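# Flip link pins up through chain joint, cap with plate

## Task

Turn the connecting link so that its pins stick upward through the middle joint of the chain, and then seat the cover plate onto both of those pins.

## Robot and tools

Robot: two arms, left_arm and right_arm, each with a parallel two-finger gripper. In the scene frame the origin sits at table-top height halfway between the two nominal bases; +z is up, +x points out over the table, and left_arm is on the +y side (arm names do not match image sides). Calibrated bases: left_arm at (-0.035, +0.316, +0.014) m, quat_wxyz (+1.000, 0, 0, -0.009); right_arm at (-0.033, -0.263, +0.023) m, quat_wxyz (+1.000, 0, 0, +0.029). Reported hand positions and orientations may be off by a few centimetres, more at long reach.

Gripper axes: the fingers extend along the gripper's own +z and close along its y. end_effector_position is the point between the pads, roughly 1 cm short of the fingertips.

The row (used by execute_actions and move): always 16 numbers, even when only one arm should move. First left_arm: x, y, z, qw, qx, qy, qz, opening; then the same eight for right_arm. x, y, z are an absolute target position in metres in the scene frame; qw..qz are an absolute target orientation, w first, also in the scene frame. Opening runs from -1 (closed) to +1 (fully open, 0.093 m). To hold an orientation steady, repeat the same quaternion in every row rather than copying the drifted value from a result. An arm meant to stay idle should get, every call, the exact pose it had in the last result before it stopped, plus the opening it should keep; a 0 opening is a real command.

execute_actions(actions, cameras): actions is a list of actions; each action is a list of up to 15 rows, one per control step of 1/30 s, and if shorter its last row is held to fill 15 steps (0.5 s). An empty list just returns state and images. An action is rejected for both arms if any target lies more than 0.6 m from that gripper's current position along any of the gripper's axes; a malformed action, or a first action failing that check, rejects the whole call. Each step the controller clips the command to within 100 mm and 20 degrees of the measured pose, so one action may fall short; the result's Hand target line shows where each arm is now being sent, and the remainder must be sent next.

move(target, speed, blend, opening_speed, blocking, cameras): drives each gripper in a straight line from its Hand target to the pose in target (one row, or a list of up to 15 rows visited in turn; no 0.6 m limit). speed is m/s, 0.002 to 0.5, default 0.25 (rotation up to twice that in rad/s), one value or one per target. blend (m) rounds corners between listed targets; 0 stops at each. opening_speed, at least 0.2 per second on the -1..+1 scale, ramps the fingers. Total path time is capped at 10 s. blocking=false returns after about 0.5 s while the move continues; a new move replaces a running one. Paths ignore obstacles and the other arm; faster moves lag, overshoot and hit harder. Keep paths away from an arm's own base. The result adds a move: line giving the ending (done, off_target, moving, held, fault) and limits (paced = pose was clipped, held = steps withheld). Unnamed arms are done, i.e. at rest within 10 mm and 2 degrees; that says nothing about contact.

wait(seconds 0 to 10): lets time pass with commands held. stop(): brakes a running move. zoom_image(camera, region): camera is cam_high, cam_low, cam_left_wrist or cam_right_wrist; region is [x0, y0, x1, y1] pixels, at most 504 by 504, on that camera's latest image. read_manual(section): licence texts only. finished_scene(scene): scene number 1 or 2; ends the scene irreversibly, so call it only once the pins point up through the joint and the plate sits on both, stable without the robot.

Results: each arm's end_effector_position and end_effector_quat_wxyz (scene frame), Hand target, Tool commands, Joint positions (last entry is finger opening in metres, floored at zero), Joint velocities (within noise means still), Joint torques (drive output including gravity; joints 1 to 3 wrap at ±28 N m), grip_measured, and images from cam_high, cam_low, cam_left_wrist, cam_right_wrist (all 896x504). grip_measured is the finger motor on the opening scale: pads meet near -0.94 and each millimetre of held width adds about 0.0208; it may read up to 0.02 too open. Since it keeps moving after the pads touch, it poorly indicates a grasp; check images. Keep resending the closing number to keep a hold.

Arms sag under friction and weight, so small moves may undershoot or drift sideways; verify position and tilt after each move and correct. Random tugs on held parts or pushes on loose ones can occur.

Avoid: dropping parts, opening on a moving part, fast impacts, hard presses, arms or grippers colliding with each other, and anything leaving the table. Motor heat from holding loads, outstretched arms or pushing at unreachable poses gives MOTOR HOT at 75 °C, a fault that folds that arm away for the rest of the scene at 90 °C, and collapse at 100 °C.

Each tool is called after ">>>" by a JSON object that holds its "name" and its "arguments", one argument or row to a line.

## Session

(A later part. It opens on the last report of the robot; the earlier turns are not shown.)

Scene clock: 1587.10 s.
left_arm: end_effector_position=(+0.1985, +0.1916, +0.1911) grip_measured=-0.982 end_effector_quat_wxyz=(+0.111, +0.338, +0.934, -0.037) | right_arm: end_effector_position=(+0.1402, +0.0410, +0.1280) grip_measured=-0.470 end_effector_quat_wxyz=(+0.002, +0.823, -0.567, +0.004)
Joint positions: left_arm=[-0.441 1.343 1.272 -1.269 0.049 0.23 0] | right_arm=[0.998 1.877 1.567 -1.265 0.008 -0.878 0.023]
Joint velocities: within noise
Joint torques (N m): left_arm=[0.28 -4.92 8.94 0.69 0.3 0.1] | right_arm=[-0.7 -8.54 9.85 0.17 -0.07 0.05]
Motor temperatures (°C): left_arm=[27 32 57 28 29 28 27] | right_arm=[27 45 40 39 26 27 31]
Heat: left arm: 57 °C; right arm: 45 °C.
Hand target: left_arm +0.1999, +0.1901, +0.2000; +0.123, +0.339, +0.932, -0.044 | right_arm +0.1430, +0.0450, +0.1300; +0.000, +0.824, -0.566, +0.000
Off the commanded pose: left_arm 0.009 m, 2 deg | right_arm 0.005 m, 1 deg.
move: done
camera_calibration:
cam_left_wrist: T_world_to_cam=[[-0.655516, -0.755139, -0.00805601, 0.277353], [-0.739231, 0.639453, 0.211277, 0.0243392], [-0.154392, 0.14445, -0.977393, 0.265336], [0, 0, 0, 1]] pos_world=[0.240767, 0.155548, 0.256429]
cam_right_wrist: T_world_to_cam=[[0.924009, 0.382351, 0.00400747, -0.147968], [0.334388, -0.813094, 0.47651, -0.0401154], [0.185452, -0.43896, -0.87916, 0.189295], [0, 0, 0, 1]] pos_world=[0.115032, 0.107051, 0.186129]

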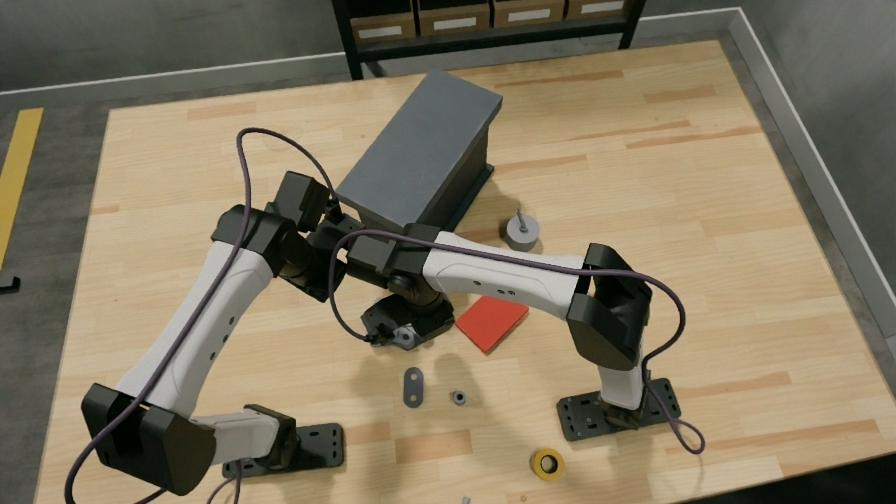

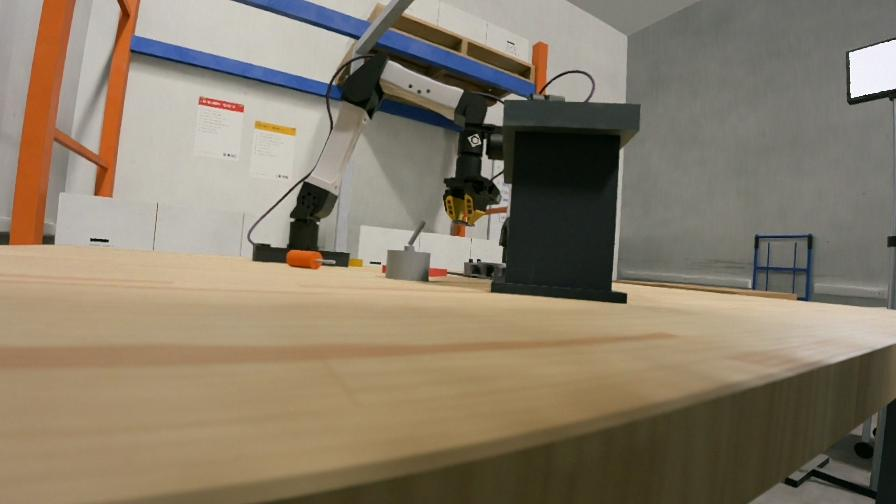

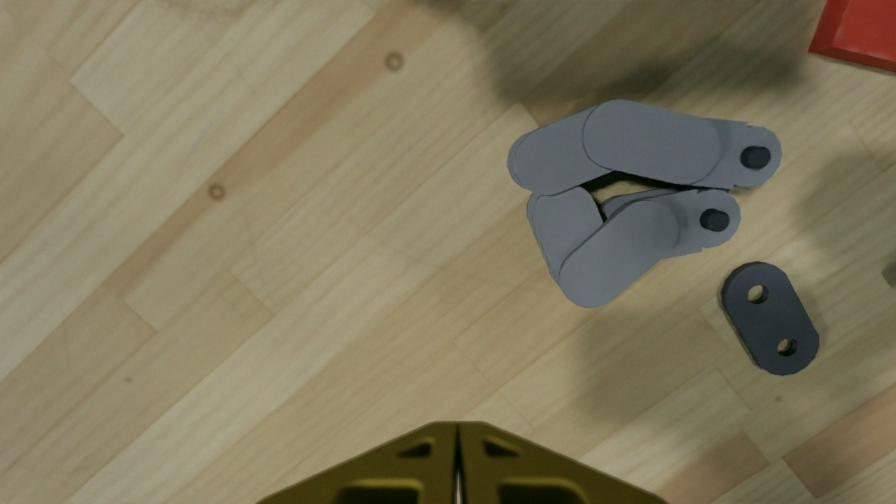

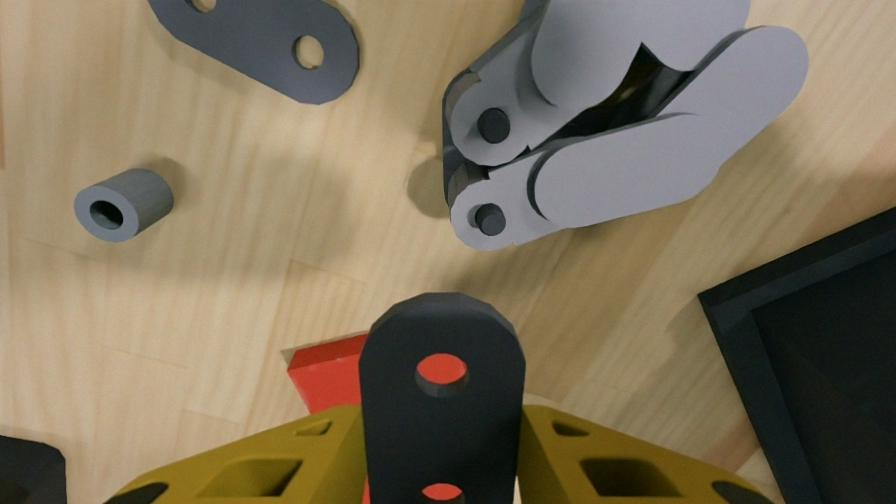

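>>> {"name": "move", "arguments": {
  "target": [0.20,0.22,0.20,0.1226,0.3391,0.9316,-0.0446,-1,0.148,0.0740,0.09,0,-0.8266,0.5628,0,-0.8],
  "speed": 0.06
}}

>>> {"name": "zoom_image", "arguments": {
  "camera": "cam_right_wrist",
  "region": [250, 150, 650, 504]
}}

>>> {"name": "zoom_image", "arguments": {
  "camera": "cam_low",
  "region": [420, 190, 520, 290]
}}

>>> {"name": "zoom_image", "arguments": {
  "camera": "cam_left_wrist",
  "region": [646, 0, 896, 250]
}}

Scene clock: 1624.20 s.
left_arm: end_effector_position=(+0.2006, +0.1969, +0.1911) grip_measured=-0.982 end_effector_quat_wxyz=(+0.111, +0.337, +0.934, -0.037) | right_arm: end_effector_position=(+0.1402, +0.0410, +0.1259) grip_measured=-0.470 end_effector_quat_wxyz=(+0.005, +0.824, -0.567, +0.004)
Joint positions: left_arm=[-0.416 1.343 1.272 -1.271 0.054 0.252 0] | right_arm=[0.998 1.883 1.567 -1.264 0.008 -0.879 0.023]
Joint velocities: within noise
Joint torques (N m): left_arm=[0.16 -5.68 8.27 0.69 0.32 0.08] | right_arm=[-0.2 -9.73 7.09 0.28 0.06 0.13]
Motor temperatures (°C): left_arm=[27 32 57 28 29 28 27] | right_arm=[27 45 43 37 26 27 32]
Heat: left arm: 57 °C; right arm: 45 °C.
Hand target: left_arm +0.1999, +0.1962, +0.1999; +0.123, +0.339, +0.932, -0.044 | right_arm +0.1402, +0.0410, +0.1263; +0.004, +0.824, -0.567, +0.004
Off the commanded pose: left_arm 0.025 m, 2 deg | right_arm 0.049 m, 1 deg.
move: held (right_arm; a check stopped the path), off_target (left_arm; braked when a check withheld steps of right_arm); limits=held
pose unreachable (right arm): on one or more control steps of this call, first in action 0 (counted from 0), this arm could not follow its commanded pose, so it was not sent that pose on those steps. It may still have moved: this result reports where it is.
cause: moving toward the commanded pose would bring a part of the arm too close to another arm (this arm's wrist (the part past joint 4) and the left arm's fingers).
camera_calibration:
cam_left_wrist: T_world_to_cam=[[-0.654245, -0.756244, -0.00766566, 0.2826], [-0.740087, 0.638114, 0.212325, 0.0228159], [-0.155678, 0.144586, -0.977169, 0.265017], [0, 0, 0, 1]] pos_world=[0.243032, 0.160837, 0.256288]
cam_right_wrist: T_world_to_cam=[[0.923722, 0.383064, -0.000808682, -0.147367], [0.336447, -0.810297, 0.479815, -0.0398967], [0.183145, -0.443488, -0.877369, 0.187705], [0, 0, 0, 1]] pos_world=[0.115172, 0.107368, 0.183711]

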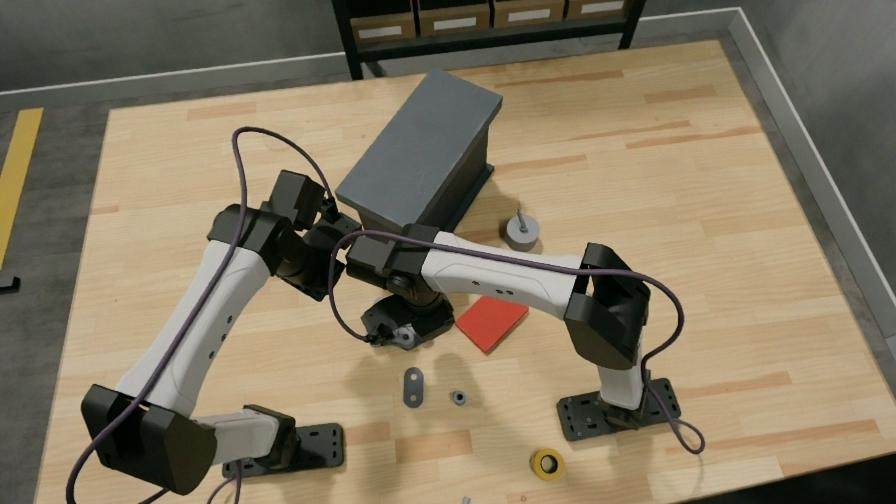

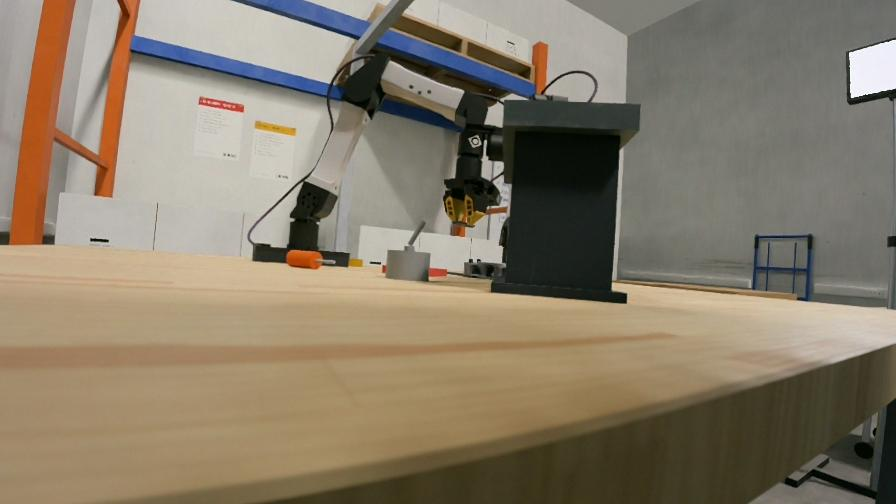

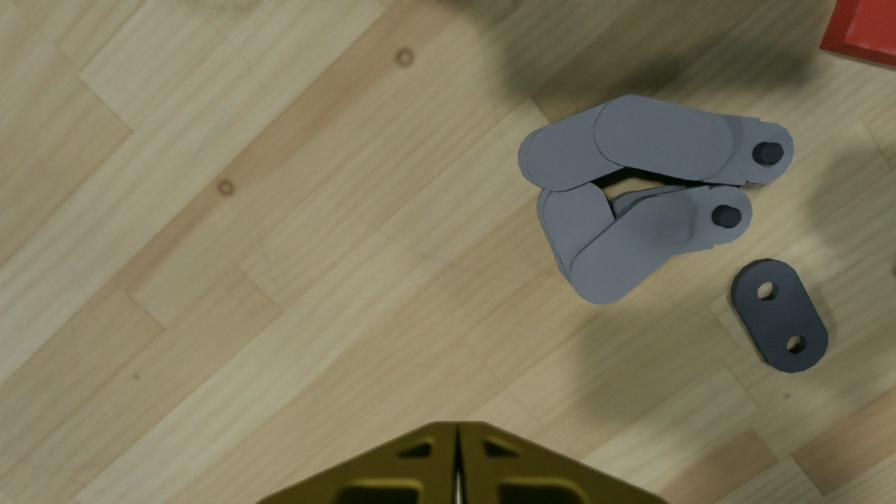

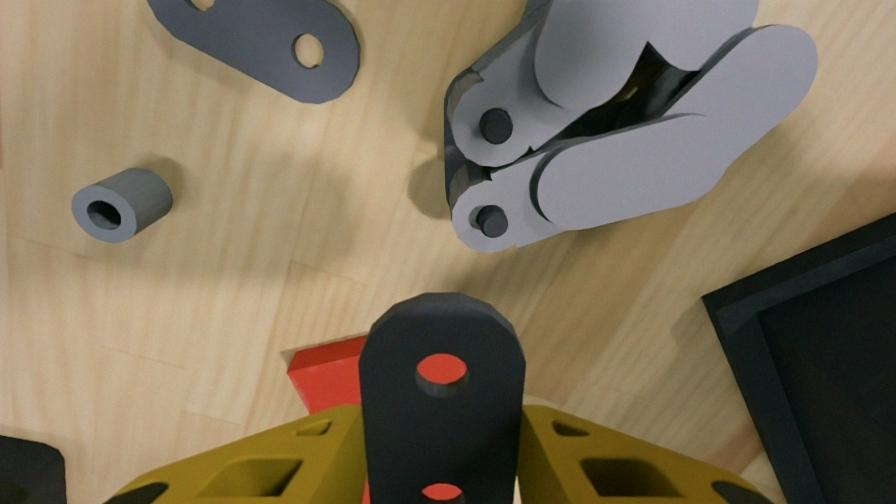

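Scaled by 1.260 from the camera's 896x504 image, which has a finer 1280x720 frame.

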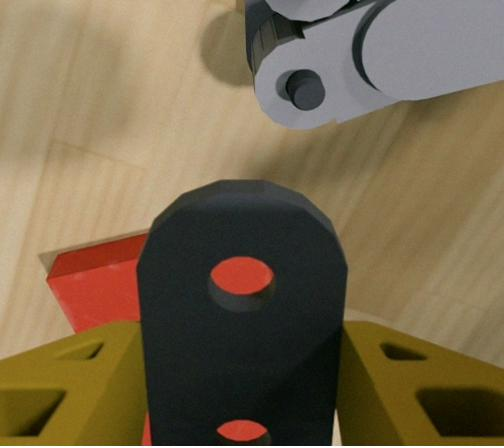

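Scaled by 5.040 from the camera's 896x504 image, which has a finer 1280x720 frame.

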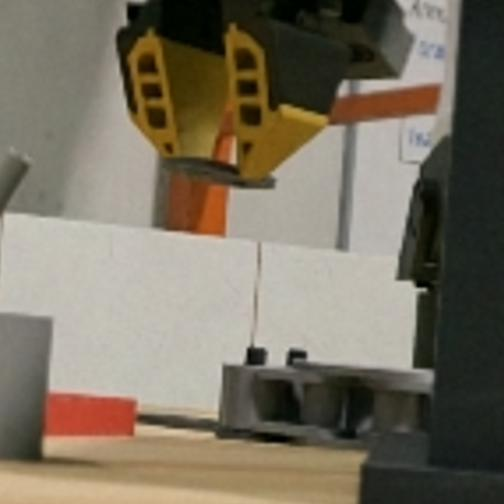

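Scaled by 2.016 from the camera's 896x504 image, which has a finer 1280x720 frame.

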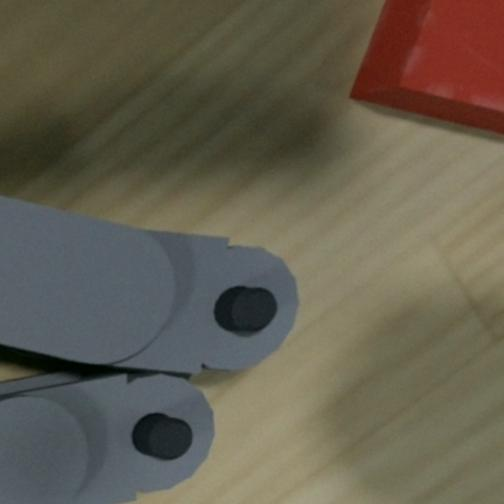

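>>> {"name": "move", "arguments": {
  "target": [0.14,0.32,0.22,0.1226,0.3391,0.9316,-0.0446,-1,0.1402,0.0410,0.13,0,-0.8266,0.5628,0,-0.8],
  "speed": 0.15,
  "cameras": ["cam_right_wrist"]
}}

>>> {"name": "move", "arguments": {
  "target": [0.14,0.32,0.22,0.1226,0.3391,0.9316,-0.0446,-1,0.148,0.0740,0.09,0,-0.8266,0.5628,0,-0.8],
  "speed": 0.06
}}

>>> {"name": "zoom_image", "arguments": {
  "camera": "cam_right_wrist",
  "region": [250, 150, 650, 504]
}}

>>> {"name": "zoom_image", "arguments": {
  "camera": "cam_low",
  "region": [420, 190, 520, 290]
}}

Scene clock: 1643.77 s.
left_arm: end_effector_position=(+0.1406, +0.3214, +0.2169) grip_measured=-0.982 end_effector_quat_wxyz=(+0.117, +0.337, +0.933, -0.040) | right_arm: end_effector_position=(+0.1402, +0.0410, +0.1259) grip_measured=-0.470 end_effector_quat_wxyz=(+0.005, +0.826, -0.564, +0.004)
Joint positions: left_arm=[0.233 1.098 1.226 -1.541 0.193 0.894 0] | right_arm=[0.998 1.883 1.567 -1.264 0.008 -0.887 0.023]
Joint velocities: within noise
Joint torques (N m): left_arm=[0.24 -2.1 7.24 0.52 0.39 0.08] | right_arm=[-0.46 -10.69 7.34 0.2 -0.03 0.05]
Motor temperatures (°C): left_arm=[27 32 56 28 29 28 27] | right_arm=[27 45 42 36 26 27 32]
Heat: left arm: 56 °C; right arm: 45 °C.
Hand target: left_arm +0.1400, +0.3200, +0.2200; +0.123, +0.339, +0.932, -0.045 | right_arm +0.1402, +0.0411, +0.1300; +0.000, +0.827, -0.563, +0.000
Off the commanded pose: left_arm 0.003 m, 1 deg | right_arm 0.004 m, 1 deg.
move: done
camera_calibration:
cam_right_wrist: T_world_to_cam=[[0.920772, 0.3901, -0.000901398, -0.147231], [0.342664, -0.8077, 0.479794, -0.0408723], [0.18644, -0.44209, -0.877381, 0.187187], [0, 0, 0, 1]] pos_world=[0.114672, 0.107176, 0.183712]
Images, in order (width x height): cam_right_wrist 896x504.

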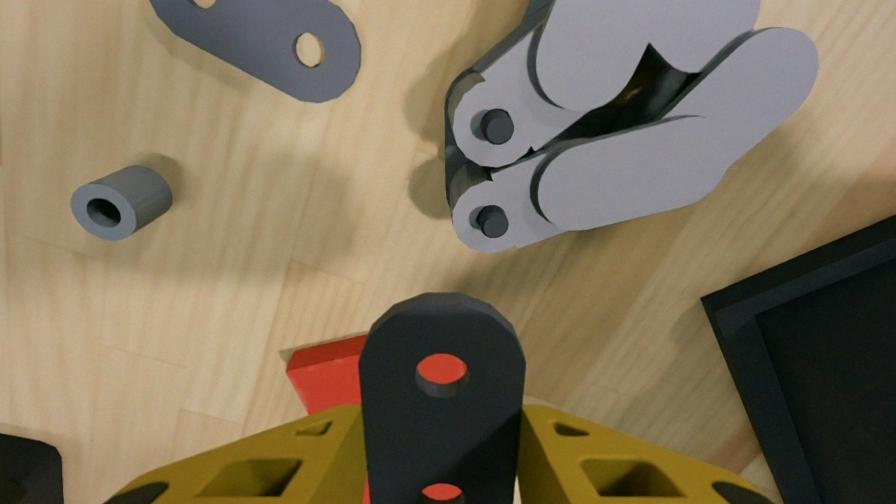

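Scene clock: 1645.13 s.
left_arm: end_effector_position=(+0.1405, +0.3214, +0.2169) grip_measured=-0.982 end_effector_quat_wxyz=(+0.117, +0.338, +0.933, -0.040) | right_arm: end_effector_position=(+0.1472, +0.0644, +0.0882) grip_measured=-0.470 end_effector_quat_wxyz=(+0.010, +0.827, -0.563, +0.005)
Joint positions: left_arm=[0.233 1.098 1.226 -1.541 0.193 0.895 0] | right_arm=[1.012 2.004 1.584 -1.171 0.008 -0.876 0.023]
Joint velocities: within noise
Joint torques (N m): left_arm=[0.34 -2.02 7.15 0.53 0.4 0.1] | right_arm=[0.5 -9.68 9.62 0.36 0 0.13]
Motor temperatures (°C): left_arm=[27 32 56 28 29 28 27] | right_arm=[27 45 42 36 26 27 32]
Heat: left arm: 56 °C; right arm: 45 °C.
Hand target: left_arm +0.1400, +0.3200, +0.2200; +0.123, +0.339, +0.932, -0.044 | right_arm +0.1479, +0.0738, +0.0900; +0.000, +0.827, -0.563, +0.000
Off the commanded pose: left_arm 0.003 m, 1 deg | right_arm 0.010 m, 1 deg.
move: done
camera_calibration:
cam_left_wrist: T_world_to_cam=[[-0.656031, -0.754707, -0.00631324, 0.337075], [-0.74052, 0.642038, 0.198539, -0.104863], [-0.145785, 0.134923, -0.980073, 0.265207], [0, 0, 0, 1]] pos_world=[0.182142, 0.285937, 0.28287]
cam_right_wrist: T_world_to_cam=[[0.919402, 0.393213, -0.00916114, -0.162048], [0.347842, -0.802003, 0.485589, -0.00799664], [0.183593, -0.449638, -0.874139, 0.163811], [0, 0, 0, 1]] pos_world=[0.121694, 0.130962, 0.145592]

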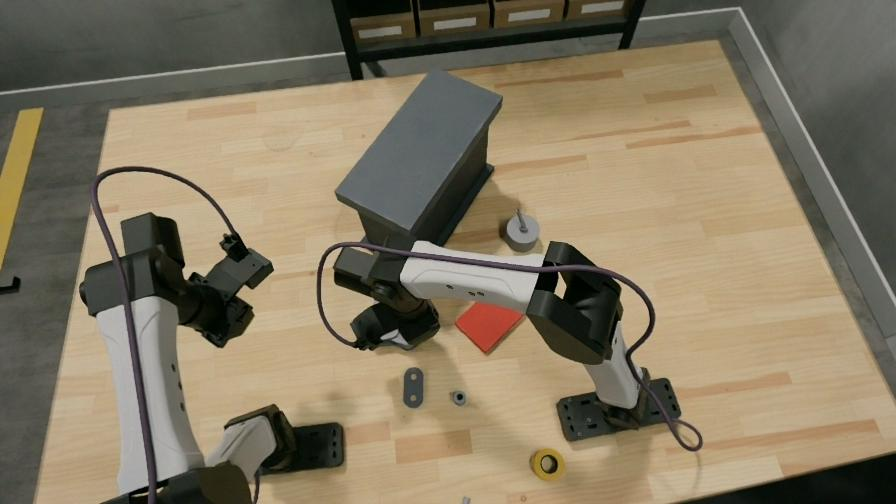

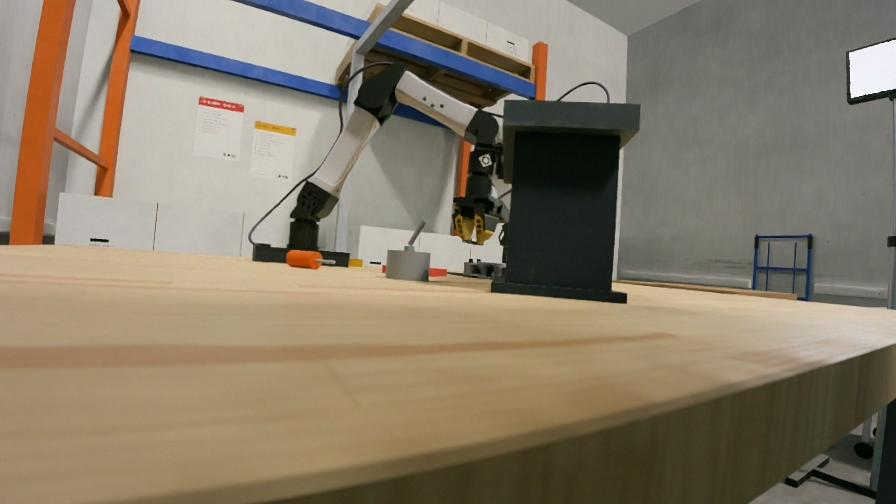

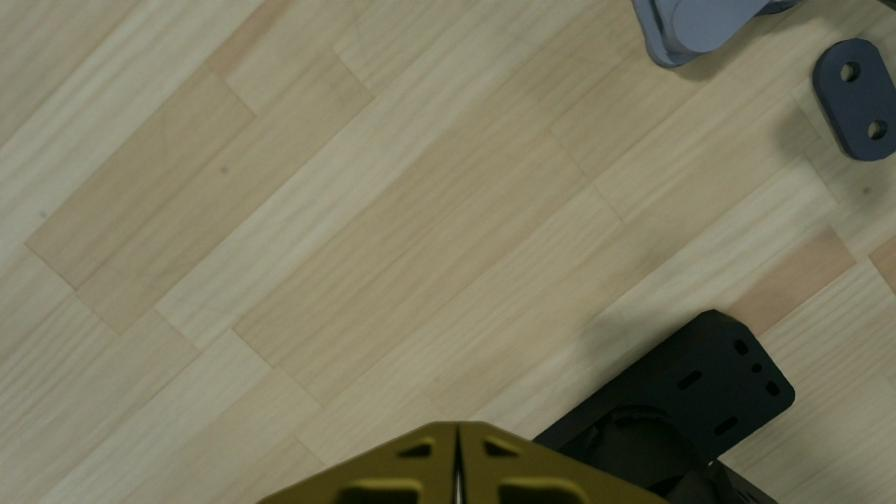

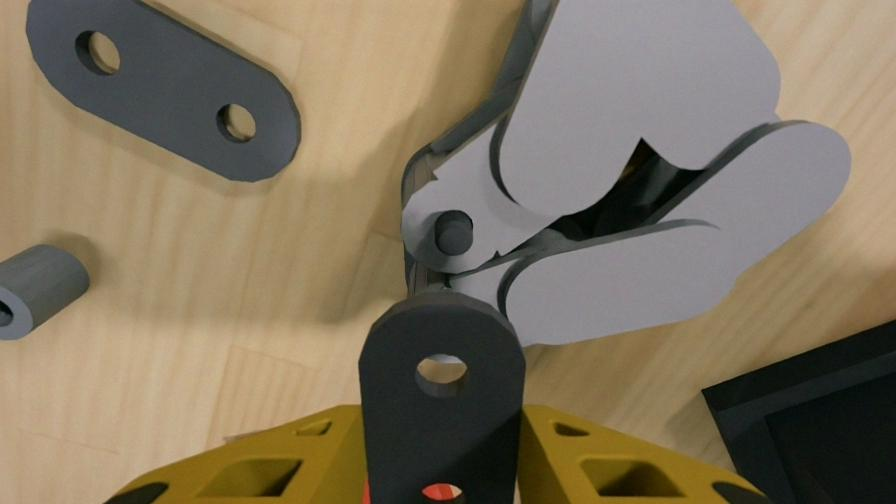

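Scaled by 1.260 from the camera's 896x504 image, which has a finer 1280x720 frame.

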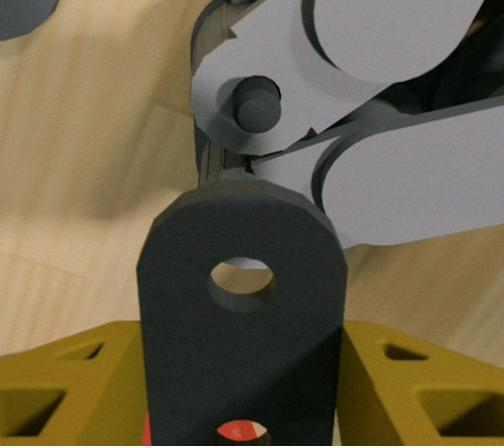

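Scaled by 5.040 from the camera's 896x504 image, which has a finer 1280x720 frame.

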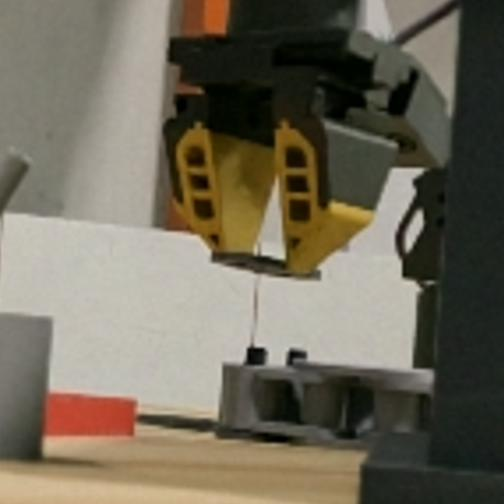

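>>> {"name": "move", "arguments": {
  "target": [0.14,0.32,0.22,0.1226,0.3391,0.9316,-0.0446,-1,0.1487,0.0790,0.085,0.0145,-0.8266,0.5628,0.0184,-0.8],
  "speed": 0.05,
  "cameras": ["cam_right_wrist","cam_low"]
}}

>>> {"name": "zoom_image", "arguments": {
  "camera": "cam_right_wrist",
  "region": [250, 150, 650, 504]
}}

>>> {"name": "zoom_image", "arguments": {
  "camera": "cam_low",
  "region": [420, 190, 520, 290]
}}

Scene clock: 1680.23 s.
left_arm: end_effector_position=(+0.1404, +0.3213, +0.2169) grip_measured=-0.982 end_effector_quat_wxyz=(+0.117, +0.338, +0.933, -0.040) | right_arm: end_effector_position=(+0.1491, +0.0788, +0.0884) grip_measured=-0.470 end_effector_quat_wxyz=(-0.016, +0.827, -0.562, -0.013)
Joint positions: left_arm=[0.233 1.098 1.226 -1.542 0.193 0.895 0] | right_arm=[1.012 2.004 1.584 -1.115 -0.024 -0.875 0.023]
Joint velocities: within noise
Joint torques (N m): left_arm=[0.27 -2.09 7.2 0.53 0.41 0.11] | right_arm=[-0.51 -10.44 6.39 0.47 -0.08 0.09]
Motor temperatures (°C): left_arm=[27 31 53 27 29 28 27] | right_arm=[27 50 44 35 26 27 32]
Heat: left arm: 53 °C; right arm: 50 °C.
Hand target: left_arm +0.1400, +0.3200, +0.2200; +0.123, +0.339, +0.932, -0.044 | right_arm +0.1487, +0.0790, +0.0850; -0.014, +0.826, -0.563, -0.018
Off the commanded pose: left_arm 0.003 m, 1 deg | right_arm 0.003 m, 1 deg.
move: done
camera_calibration:
cam_right_wrist: T_world_to_cam=[[0.919462, 0.39287, 0.0155518, -0.171635], [0.347985, -0.831552, 0.432929, 0.00982767], [0.183017, -0.39265, -0.901294, 0.168081], [0, 0, 0, 1]] pos_world=[0.12363, 0.141599, 0.149905]
Images, in order (width x height): cam_low 896x504, cam_right_wrist 896x504.

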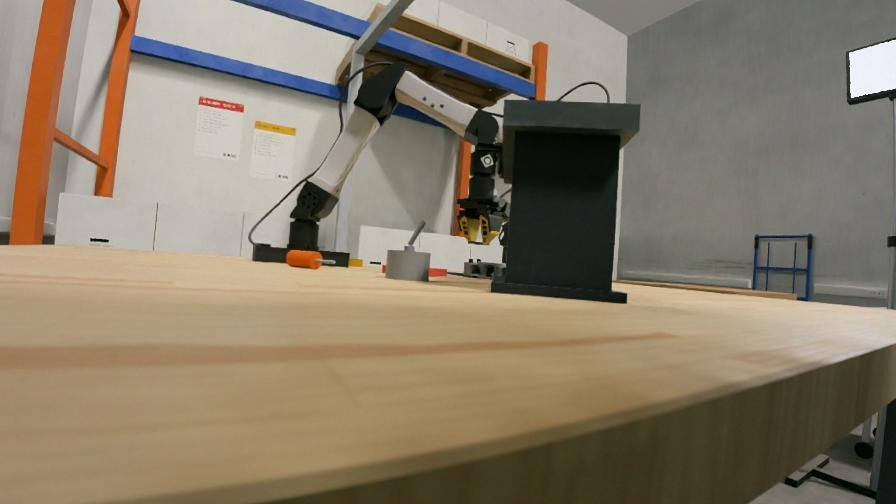

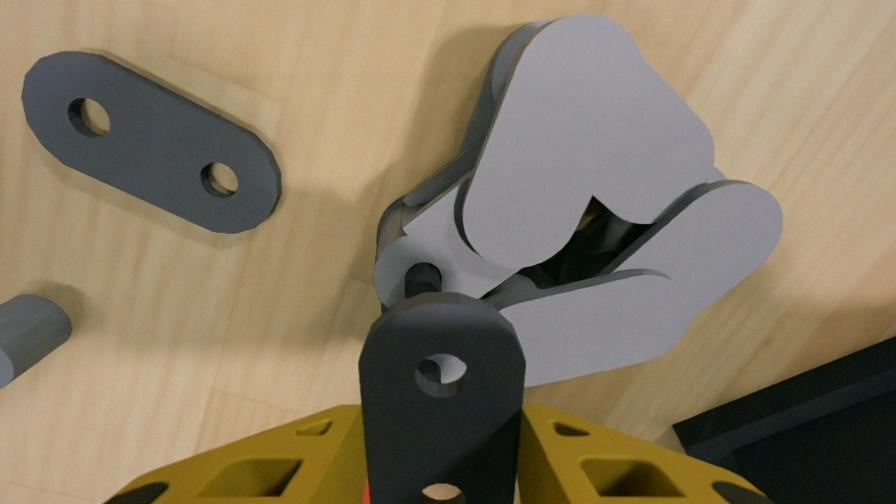

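Scaled by 1.260 from the camera's 896x504 image, which has a finer 1280x720 frame.

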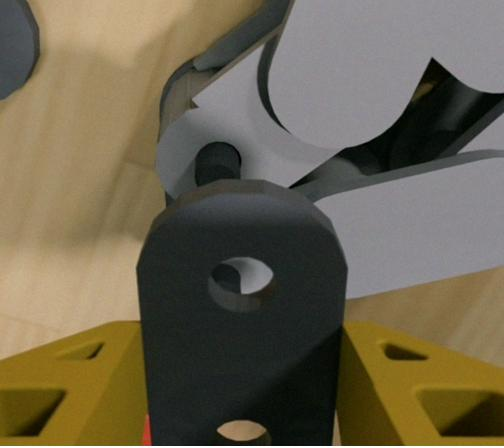

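Scaled by 5.040 from the camera's 896x504 image, which has a finer 1280x720 frame.

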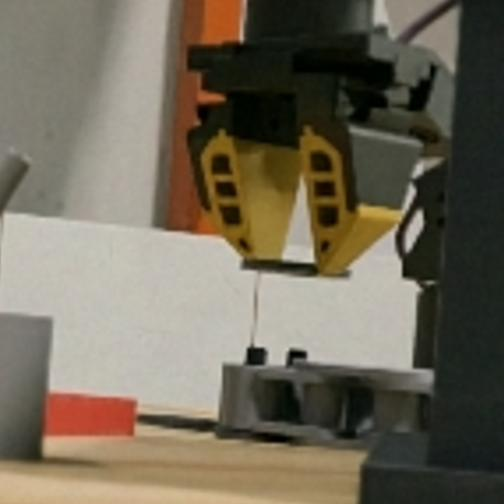

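>>> {"name": "move", "arguments": {
  "target": [0.14,0.32,0.22,0.1226,0.3391,0.9316,-0.0446,-1,0.1478,0.070,0.080,0.008,-0.8266,0.5628,0.0184,-0.8],
  "speed": 0.05,
  "cameras": ["cam_right_wrist","cam_low"]
}}

>>> {"name": "zoom_image", "arguments": {
  "camera": "cam_right_wrist",
  "region": [250, 150, 650, 504]
}}

>>> {"name": "zoom_image", "arguments": {
  "camera": "cam_low",
  "region": [420, 190, 520, 290]
}}

Scene clock: 1701.03 s.
left_arm: end_effector_position=(+0.1404, +0.3213, +0.2169) grip_measured=-0.982 end_effector_quat_wxyz=(+0.117, +0.338, +0.933, -0.040) | right_arm: end_effector_position=(+0.1474, +0.0711, +0.0791) grip_measured=-0.470 end_effector_quat_wxyz=(-0.005, +0.826, -0.563, -0.013)
Joint positions: left_arm=[0.233 1.098 1.226 -1.542 0.193 0.895 0] | right_arm=[1.005 2.004 1.547 -1.101 -0.026 -0.881 0.023]
Joint velocities: within noise
Joint torques (N m): left_arm=[0.27 -2.11 7.24 0.53 0.41 0.1] | right_arm=[-0.76 -11.52 5.9 0.44 -0.08 0.02]
Motor temperatures (°C): left_arm=[27 31 52 27 29 28 27] | right_arm=[27 52 42 35 26 27 33]
Heat: left arm: 52 °C; right arm: 52 °C.
Hand target: left_arm +0.1400, +0.3200, +0.2200; +0.123, +0.339, +0.932, -0.044 | right_arm +0.1478, +0.0700, +0.0800; -0.008, +0.826, -0.563, -0.018
Off the commanded pose: left_arm 0.003 m, 1 deg | right_arm 0.001 m, 1 deg.
move: done
camera_calibration:
cam_right_wrist: T_world_to_cam=[[0.91982, 0.392321, -0.00404358, -0.165435], [0.353042, -0.823144, 0.444742, 0.00570184], [0.171153, -0.41051, -0.895649, 0.159553], [0, 0, 0, 1]] pos_world=[0.122849, 0.135095, 0.139699]
Images, in order (width x height): cam_low 896x504, cam_right_wrist 896x504.

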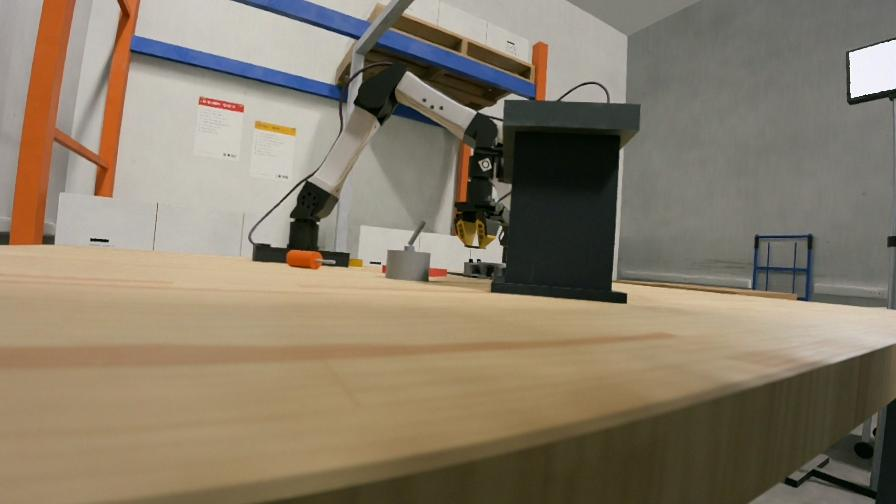

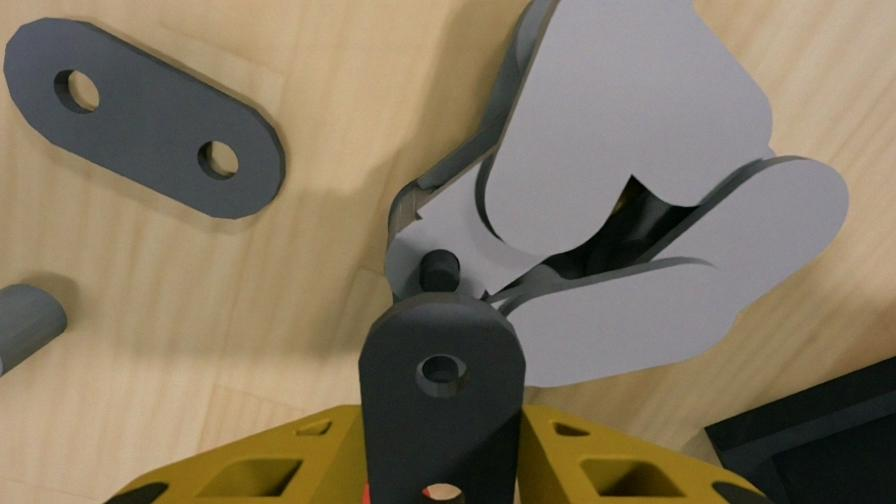

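Scaled by 1.260 from the camera's 896x504 image, which has a finer 1280x720 frame.

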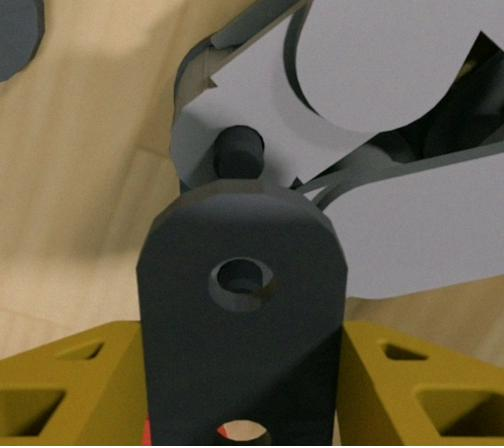

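Scaled by 5.040 from the camera's 896x504 image, which has a finer 1280x720 frame.

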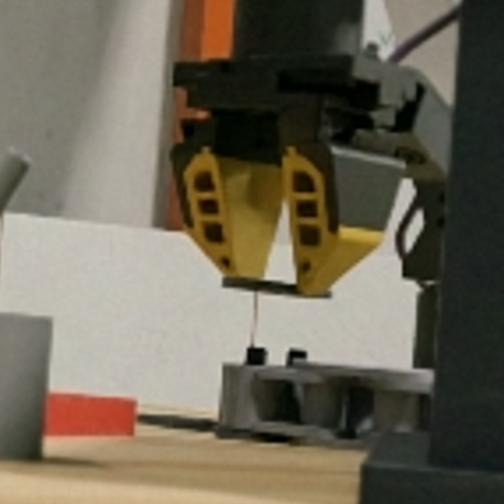

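>>> {"name": "zoom_image", "arguments": {
  "camera": "cam_right_wrist",
  "region": [380, 230, 510, 430]
}}

Scaled by 2.520 from the camera's 896x504 image, which has a finer 1280x720 frame.

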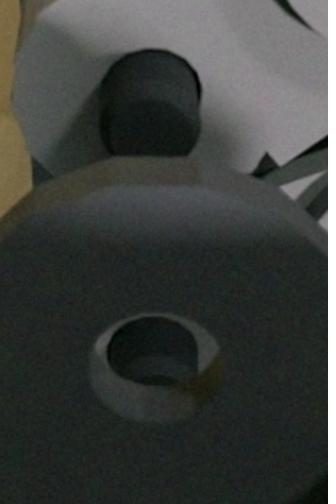

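>>> {"name": "move", "arguments": {
  "target": [0.14,0.32,0.22,0.1226,0.3391,0.9316,-0.0446,-1,0.1453,0.0757,0.068,0.008,-0.8266,0.5628,0.0184,-0.8],
  "speed": 0.05,
  "cameras": ["cam_right_wrist","cam_low"]
}}

>>> {"name": "zoom_image", "arguments": {
  "camera": "cam_right_wrist",
  "region": [380, 230, 510, 430]
}}

>>> {"name": "zoom_image", "arguments": {
  "camera": "cam_low",
  "region": [450, 210, 500, 280]
}}

Scene clock: 1772.90 s.
left_arm: end_effector_position=(+0.1403, +0.3213, +0.2168) grip_measured=-0.982 end_effector_quat_wxyz=(+0.117, +0.338, +0.933, -0.041) | right_arm: end_effector_position=(+0.1501, +0.0758, +0.0762) grip_measured=-0.470 end_effector_quat_wxyz=(-0.017, +0.826, -0.563, -0.014)
Joint positions: left_arm=[0.233 1.098 1.226 -1.542 0.193 0.895 0] | right_arm=[1.005 2.004 1.534 -1.064 -0.026 -0.881 0.023]
Joint velocities: within noise
Joint torques (N m): left_arm=[0.25 -2.11 7.17 0.53 0.4 0.1] | right_arm=[0.44 -9.48 6.02 0.47 -0.1 0.2]
Motor temperatures (°C): left_arm=[27 30 51 27 29 28 27] | right_arm=[27 58 39 33 26 27 33]
Heat: left arm: 51 °C; right arm: 58 °C.
Hand target: left_arm +0.1399, +0.3200, +0.2200; +0.123, +0.339, +0.932, -0.045 | right_arm +0.1454, +0.0756, +0.0681; -0.008, +0.826, -0.563, -0.018
Off the commanded pose: left_arm 0.003 m, 1 deg | right_arm 0.009 m, 1 deg.
move: done
camera_calibration:
cam_right_wrist: T_world_to_cam=[[0.919897, 0.391841, 0.0158167, -0.171194], [0.347381, -0.832912, 0.430794, 0.012623], [0.181976, -0.390792, -0.902312, 0.15579], [0, 0, 0, 1]] pos_world=[0.124746, 0.138476, 0.137841]
Images, in order (width x height): cam_low 896x504, cam_right_wrist 896x504.

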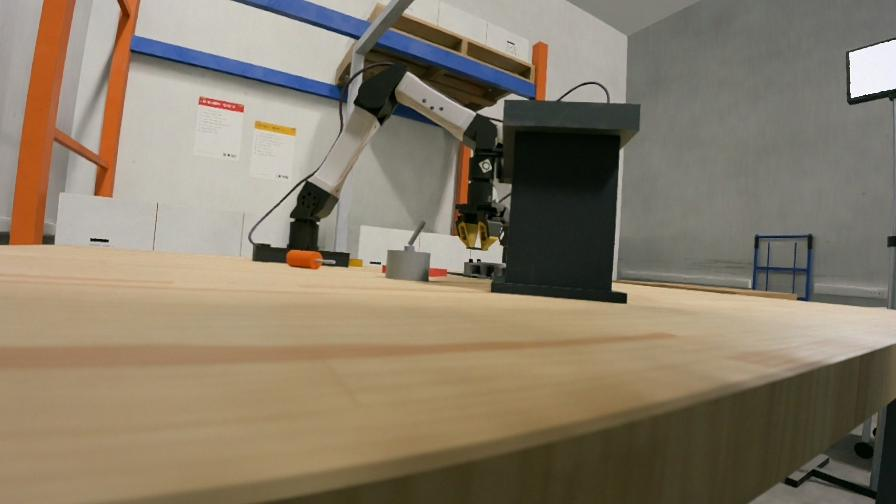

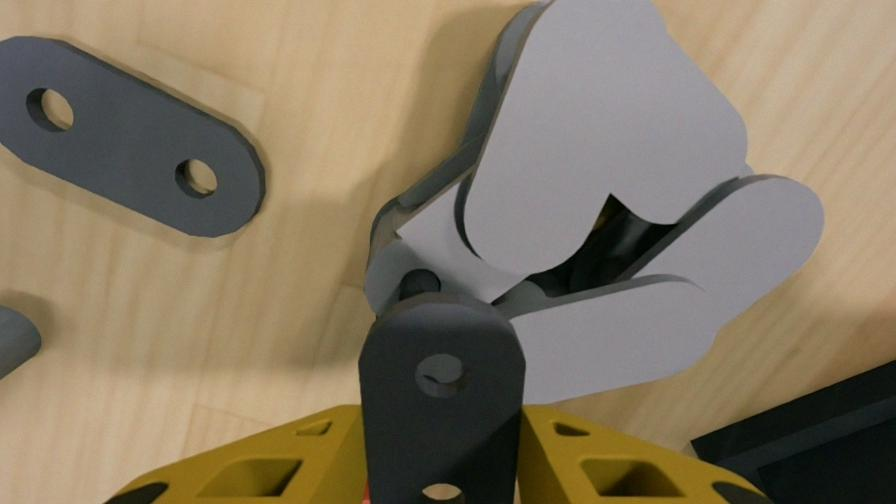

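Scaled by 2.520 from the camera's 896x504 image, which has a finer 1280x720 frame.

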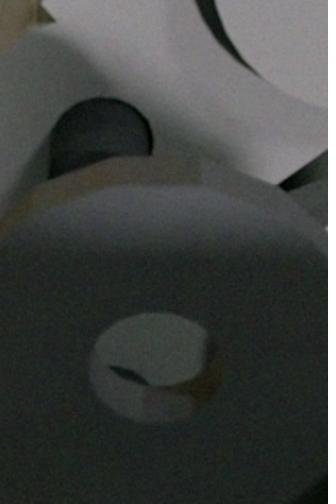

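Scaled by 7.200 from the camera's 896x504 image, which has a finer 1280x720 frame.

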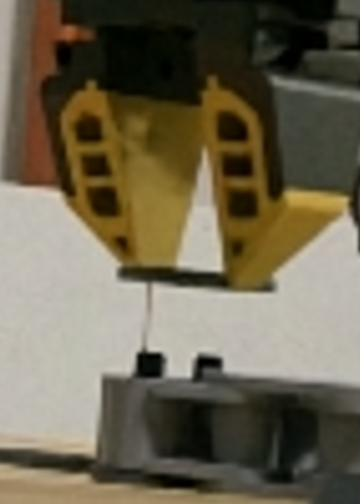

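>>> {"name": "move", "arguments": {
  "target": [
    [0.14,0.32,0.22,0.1226,0.3391,0.9316,-0.0446,-1,0.156,0.065,0.088,0.008,-0.8266,0.5628,0.0184,-0.8],
    [0.14,0.32,0.22,0.1226,0.3391,0.9316,-0.0446,-1,0.1443,0.0757,0.070,0.004,-0.8266,0.5628,0.0184,-0.8]
  ],
  "speed": 0.06,
  "cameras": ["cam_right_wrist","cam_low"]
}}

>>> {"name": "zoom_image", "arguments": {
  "camera": "cam_right_wrist",
  "region": [380, 230, 510, 430]
}}

>>> {"name": "zoom_image", "arguments": {
  "camera": "cam_low",
  "region": [450, 210, 500, 280]
}}

Scene clock: 1788.23 s.
left_arm: end_effector_position=(+0.1403, +0.3213, +0.2168) grip_measured=-0.982 end_effector_quat_wxyz=(+0.117, +0.338, +0.933, -0.041) | right_arm: end_effector_position=(+0.1463, +0.0730, +0.0760) grip_measured=-0.470 end_effector_quat_wxyz=(-0.008, +0.827, -0.561, -0.015)
Joint positions: left_arm=[0.233 1.098 1.226 -1.542 0.193 0.895 0] | right_arm=[1.01 2.004 1.534 -1.081 -0.028 -0.881 0.023]
Joint velocities: within noise
Joint torques (N m): left_arm=[0.32 -2.13 7.23 0.53 0.4 0.1] | right_arm=[0.34 -9.09 7.25 0.45 -0.1 0.18]
Motor temperatures (°C): left_arm=[27 30 51 27 29 28 27] | right_arm=[27 55 39 33 26 27 33]
Heat: left arm: 51 °C; right arm: 55 °C.
Hand target: left_arm +0.1399, +0.3200, +0.2200; +0.123, +0.339, +0.932, -0.045 | right_arm +0.1443, +0.0756, +0.0701; -0.004, +0.826, -0.563, -0.018
Off the commanded pose: left_arm 0.003 m, 1 deg | right_arm 0.007 m, 1 deg.
move: done
camera_calibration:
cam_right_wrist: T_world_to_cam=[[0.918456, 0.395523, 0.000549659, -0.165498], [0.355165, -0.82535, 0.438925, 0.00937461], [0.174059, -0.402938, -0.898523, 0.157058], [0, 0, 0, 1]] pos_world=[0.121336, 0.13648, 0.137096]
Images, in order (width x height): cam_low 896x504, cam_right_wrist 896x504.

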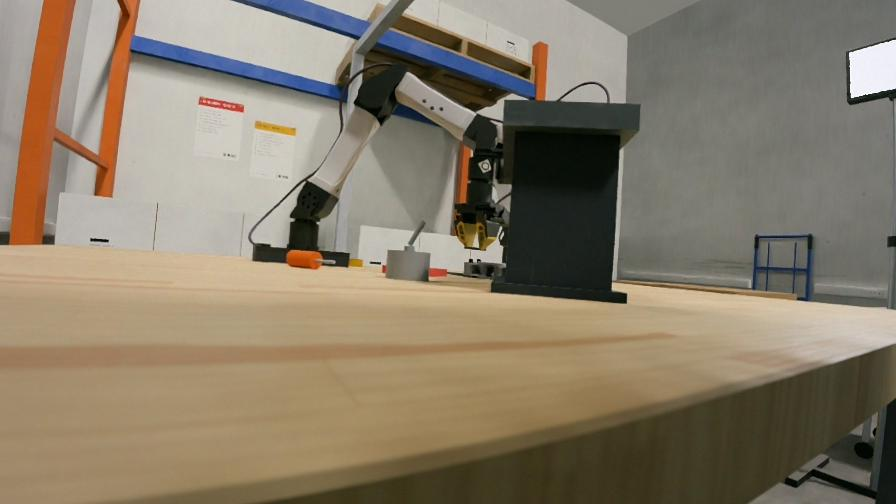

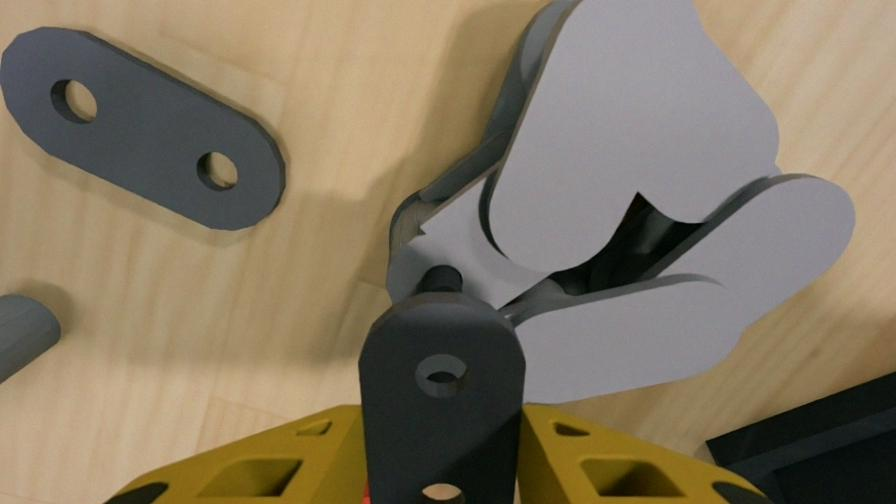

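Scaled by 2.520 from the camera's 896x504 image, which has a finer 1280x720 frame.

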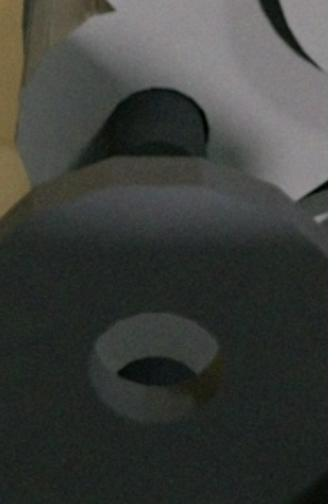

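Scaled by 7.200 from the camera's 896x504 image, which has a finer 1280x720 frame.

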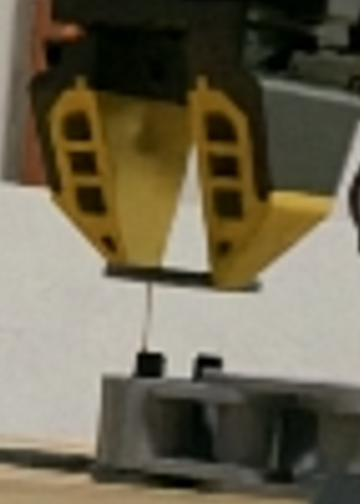

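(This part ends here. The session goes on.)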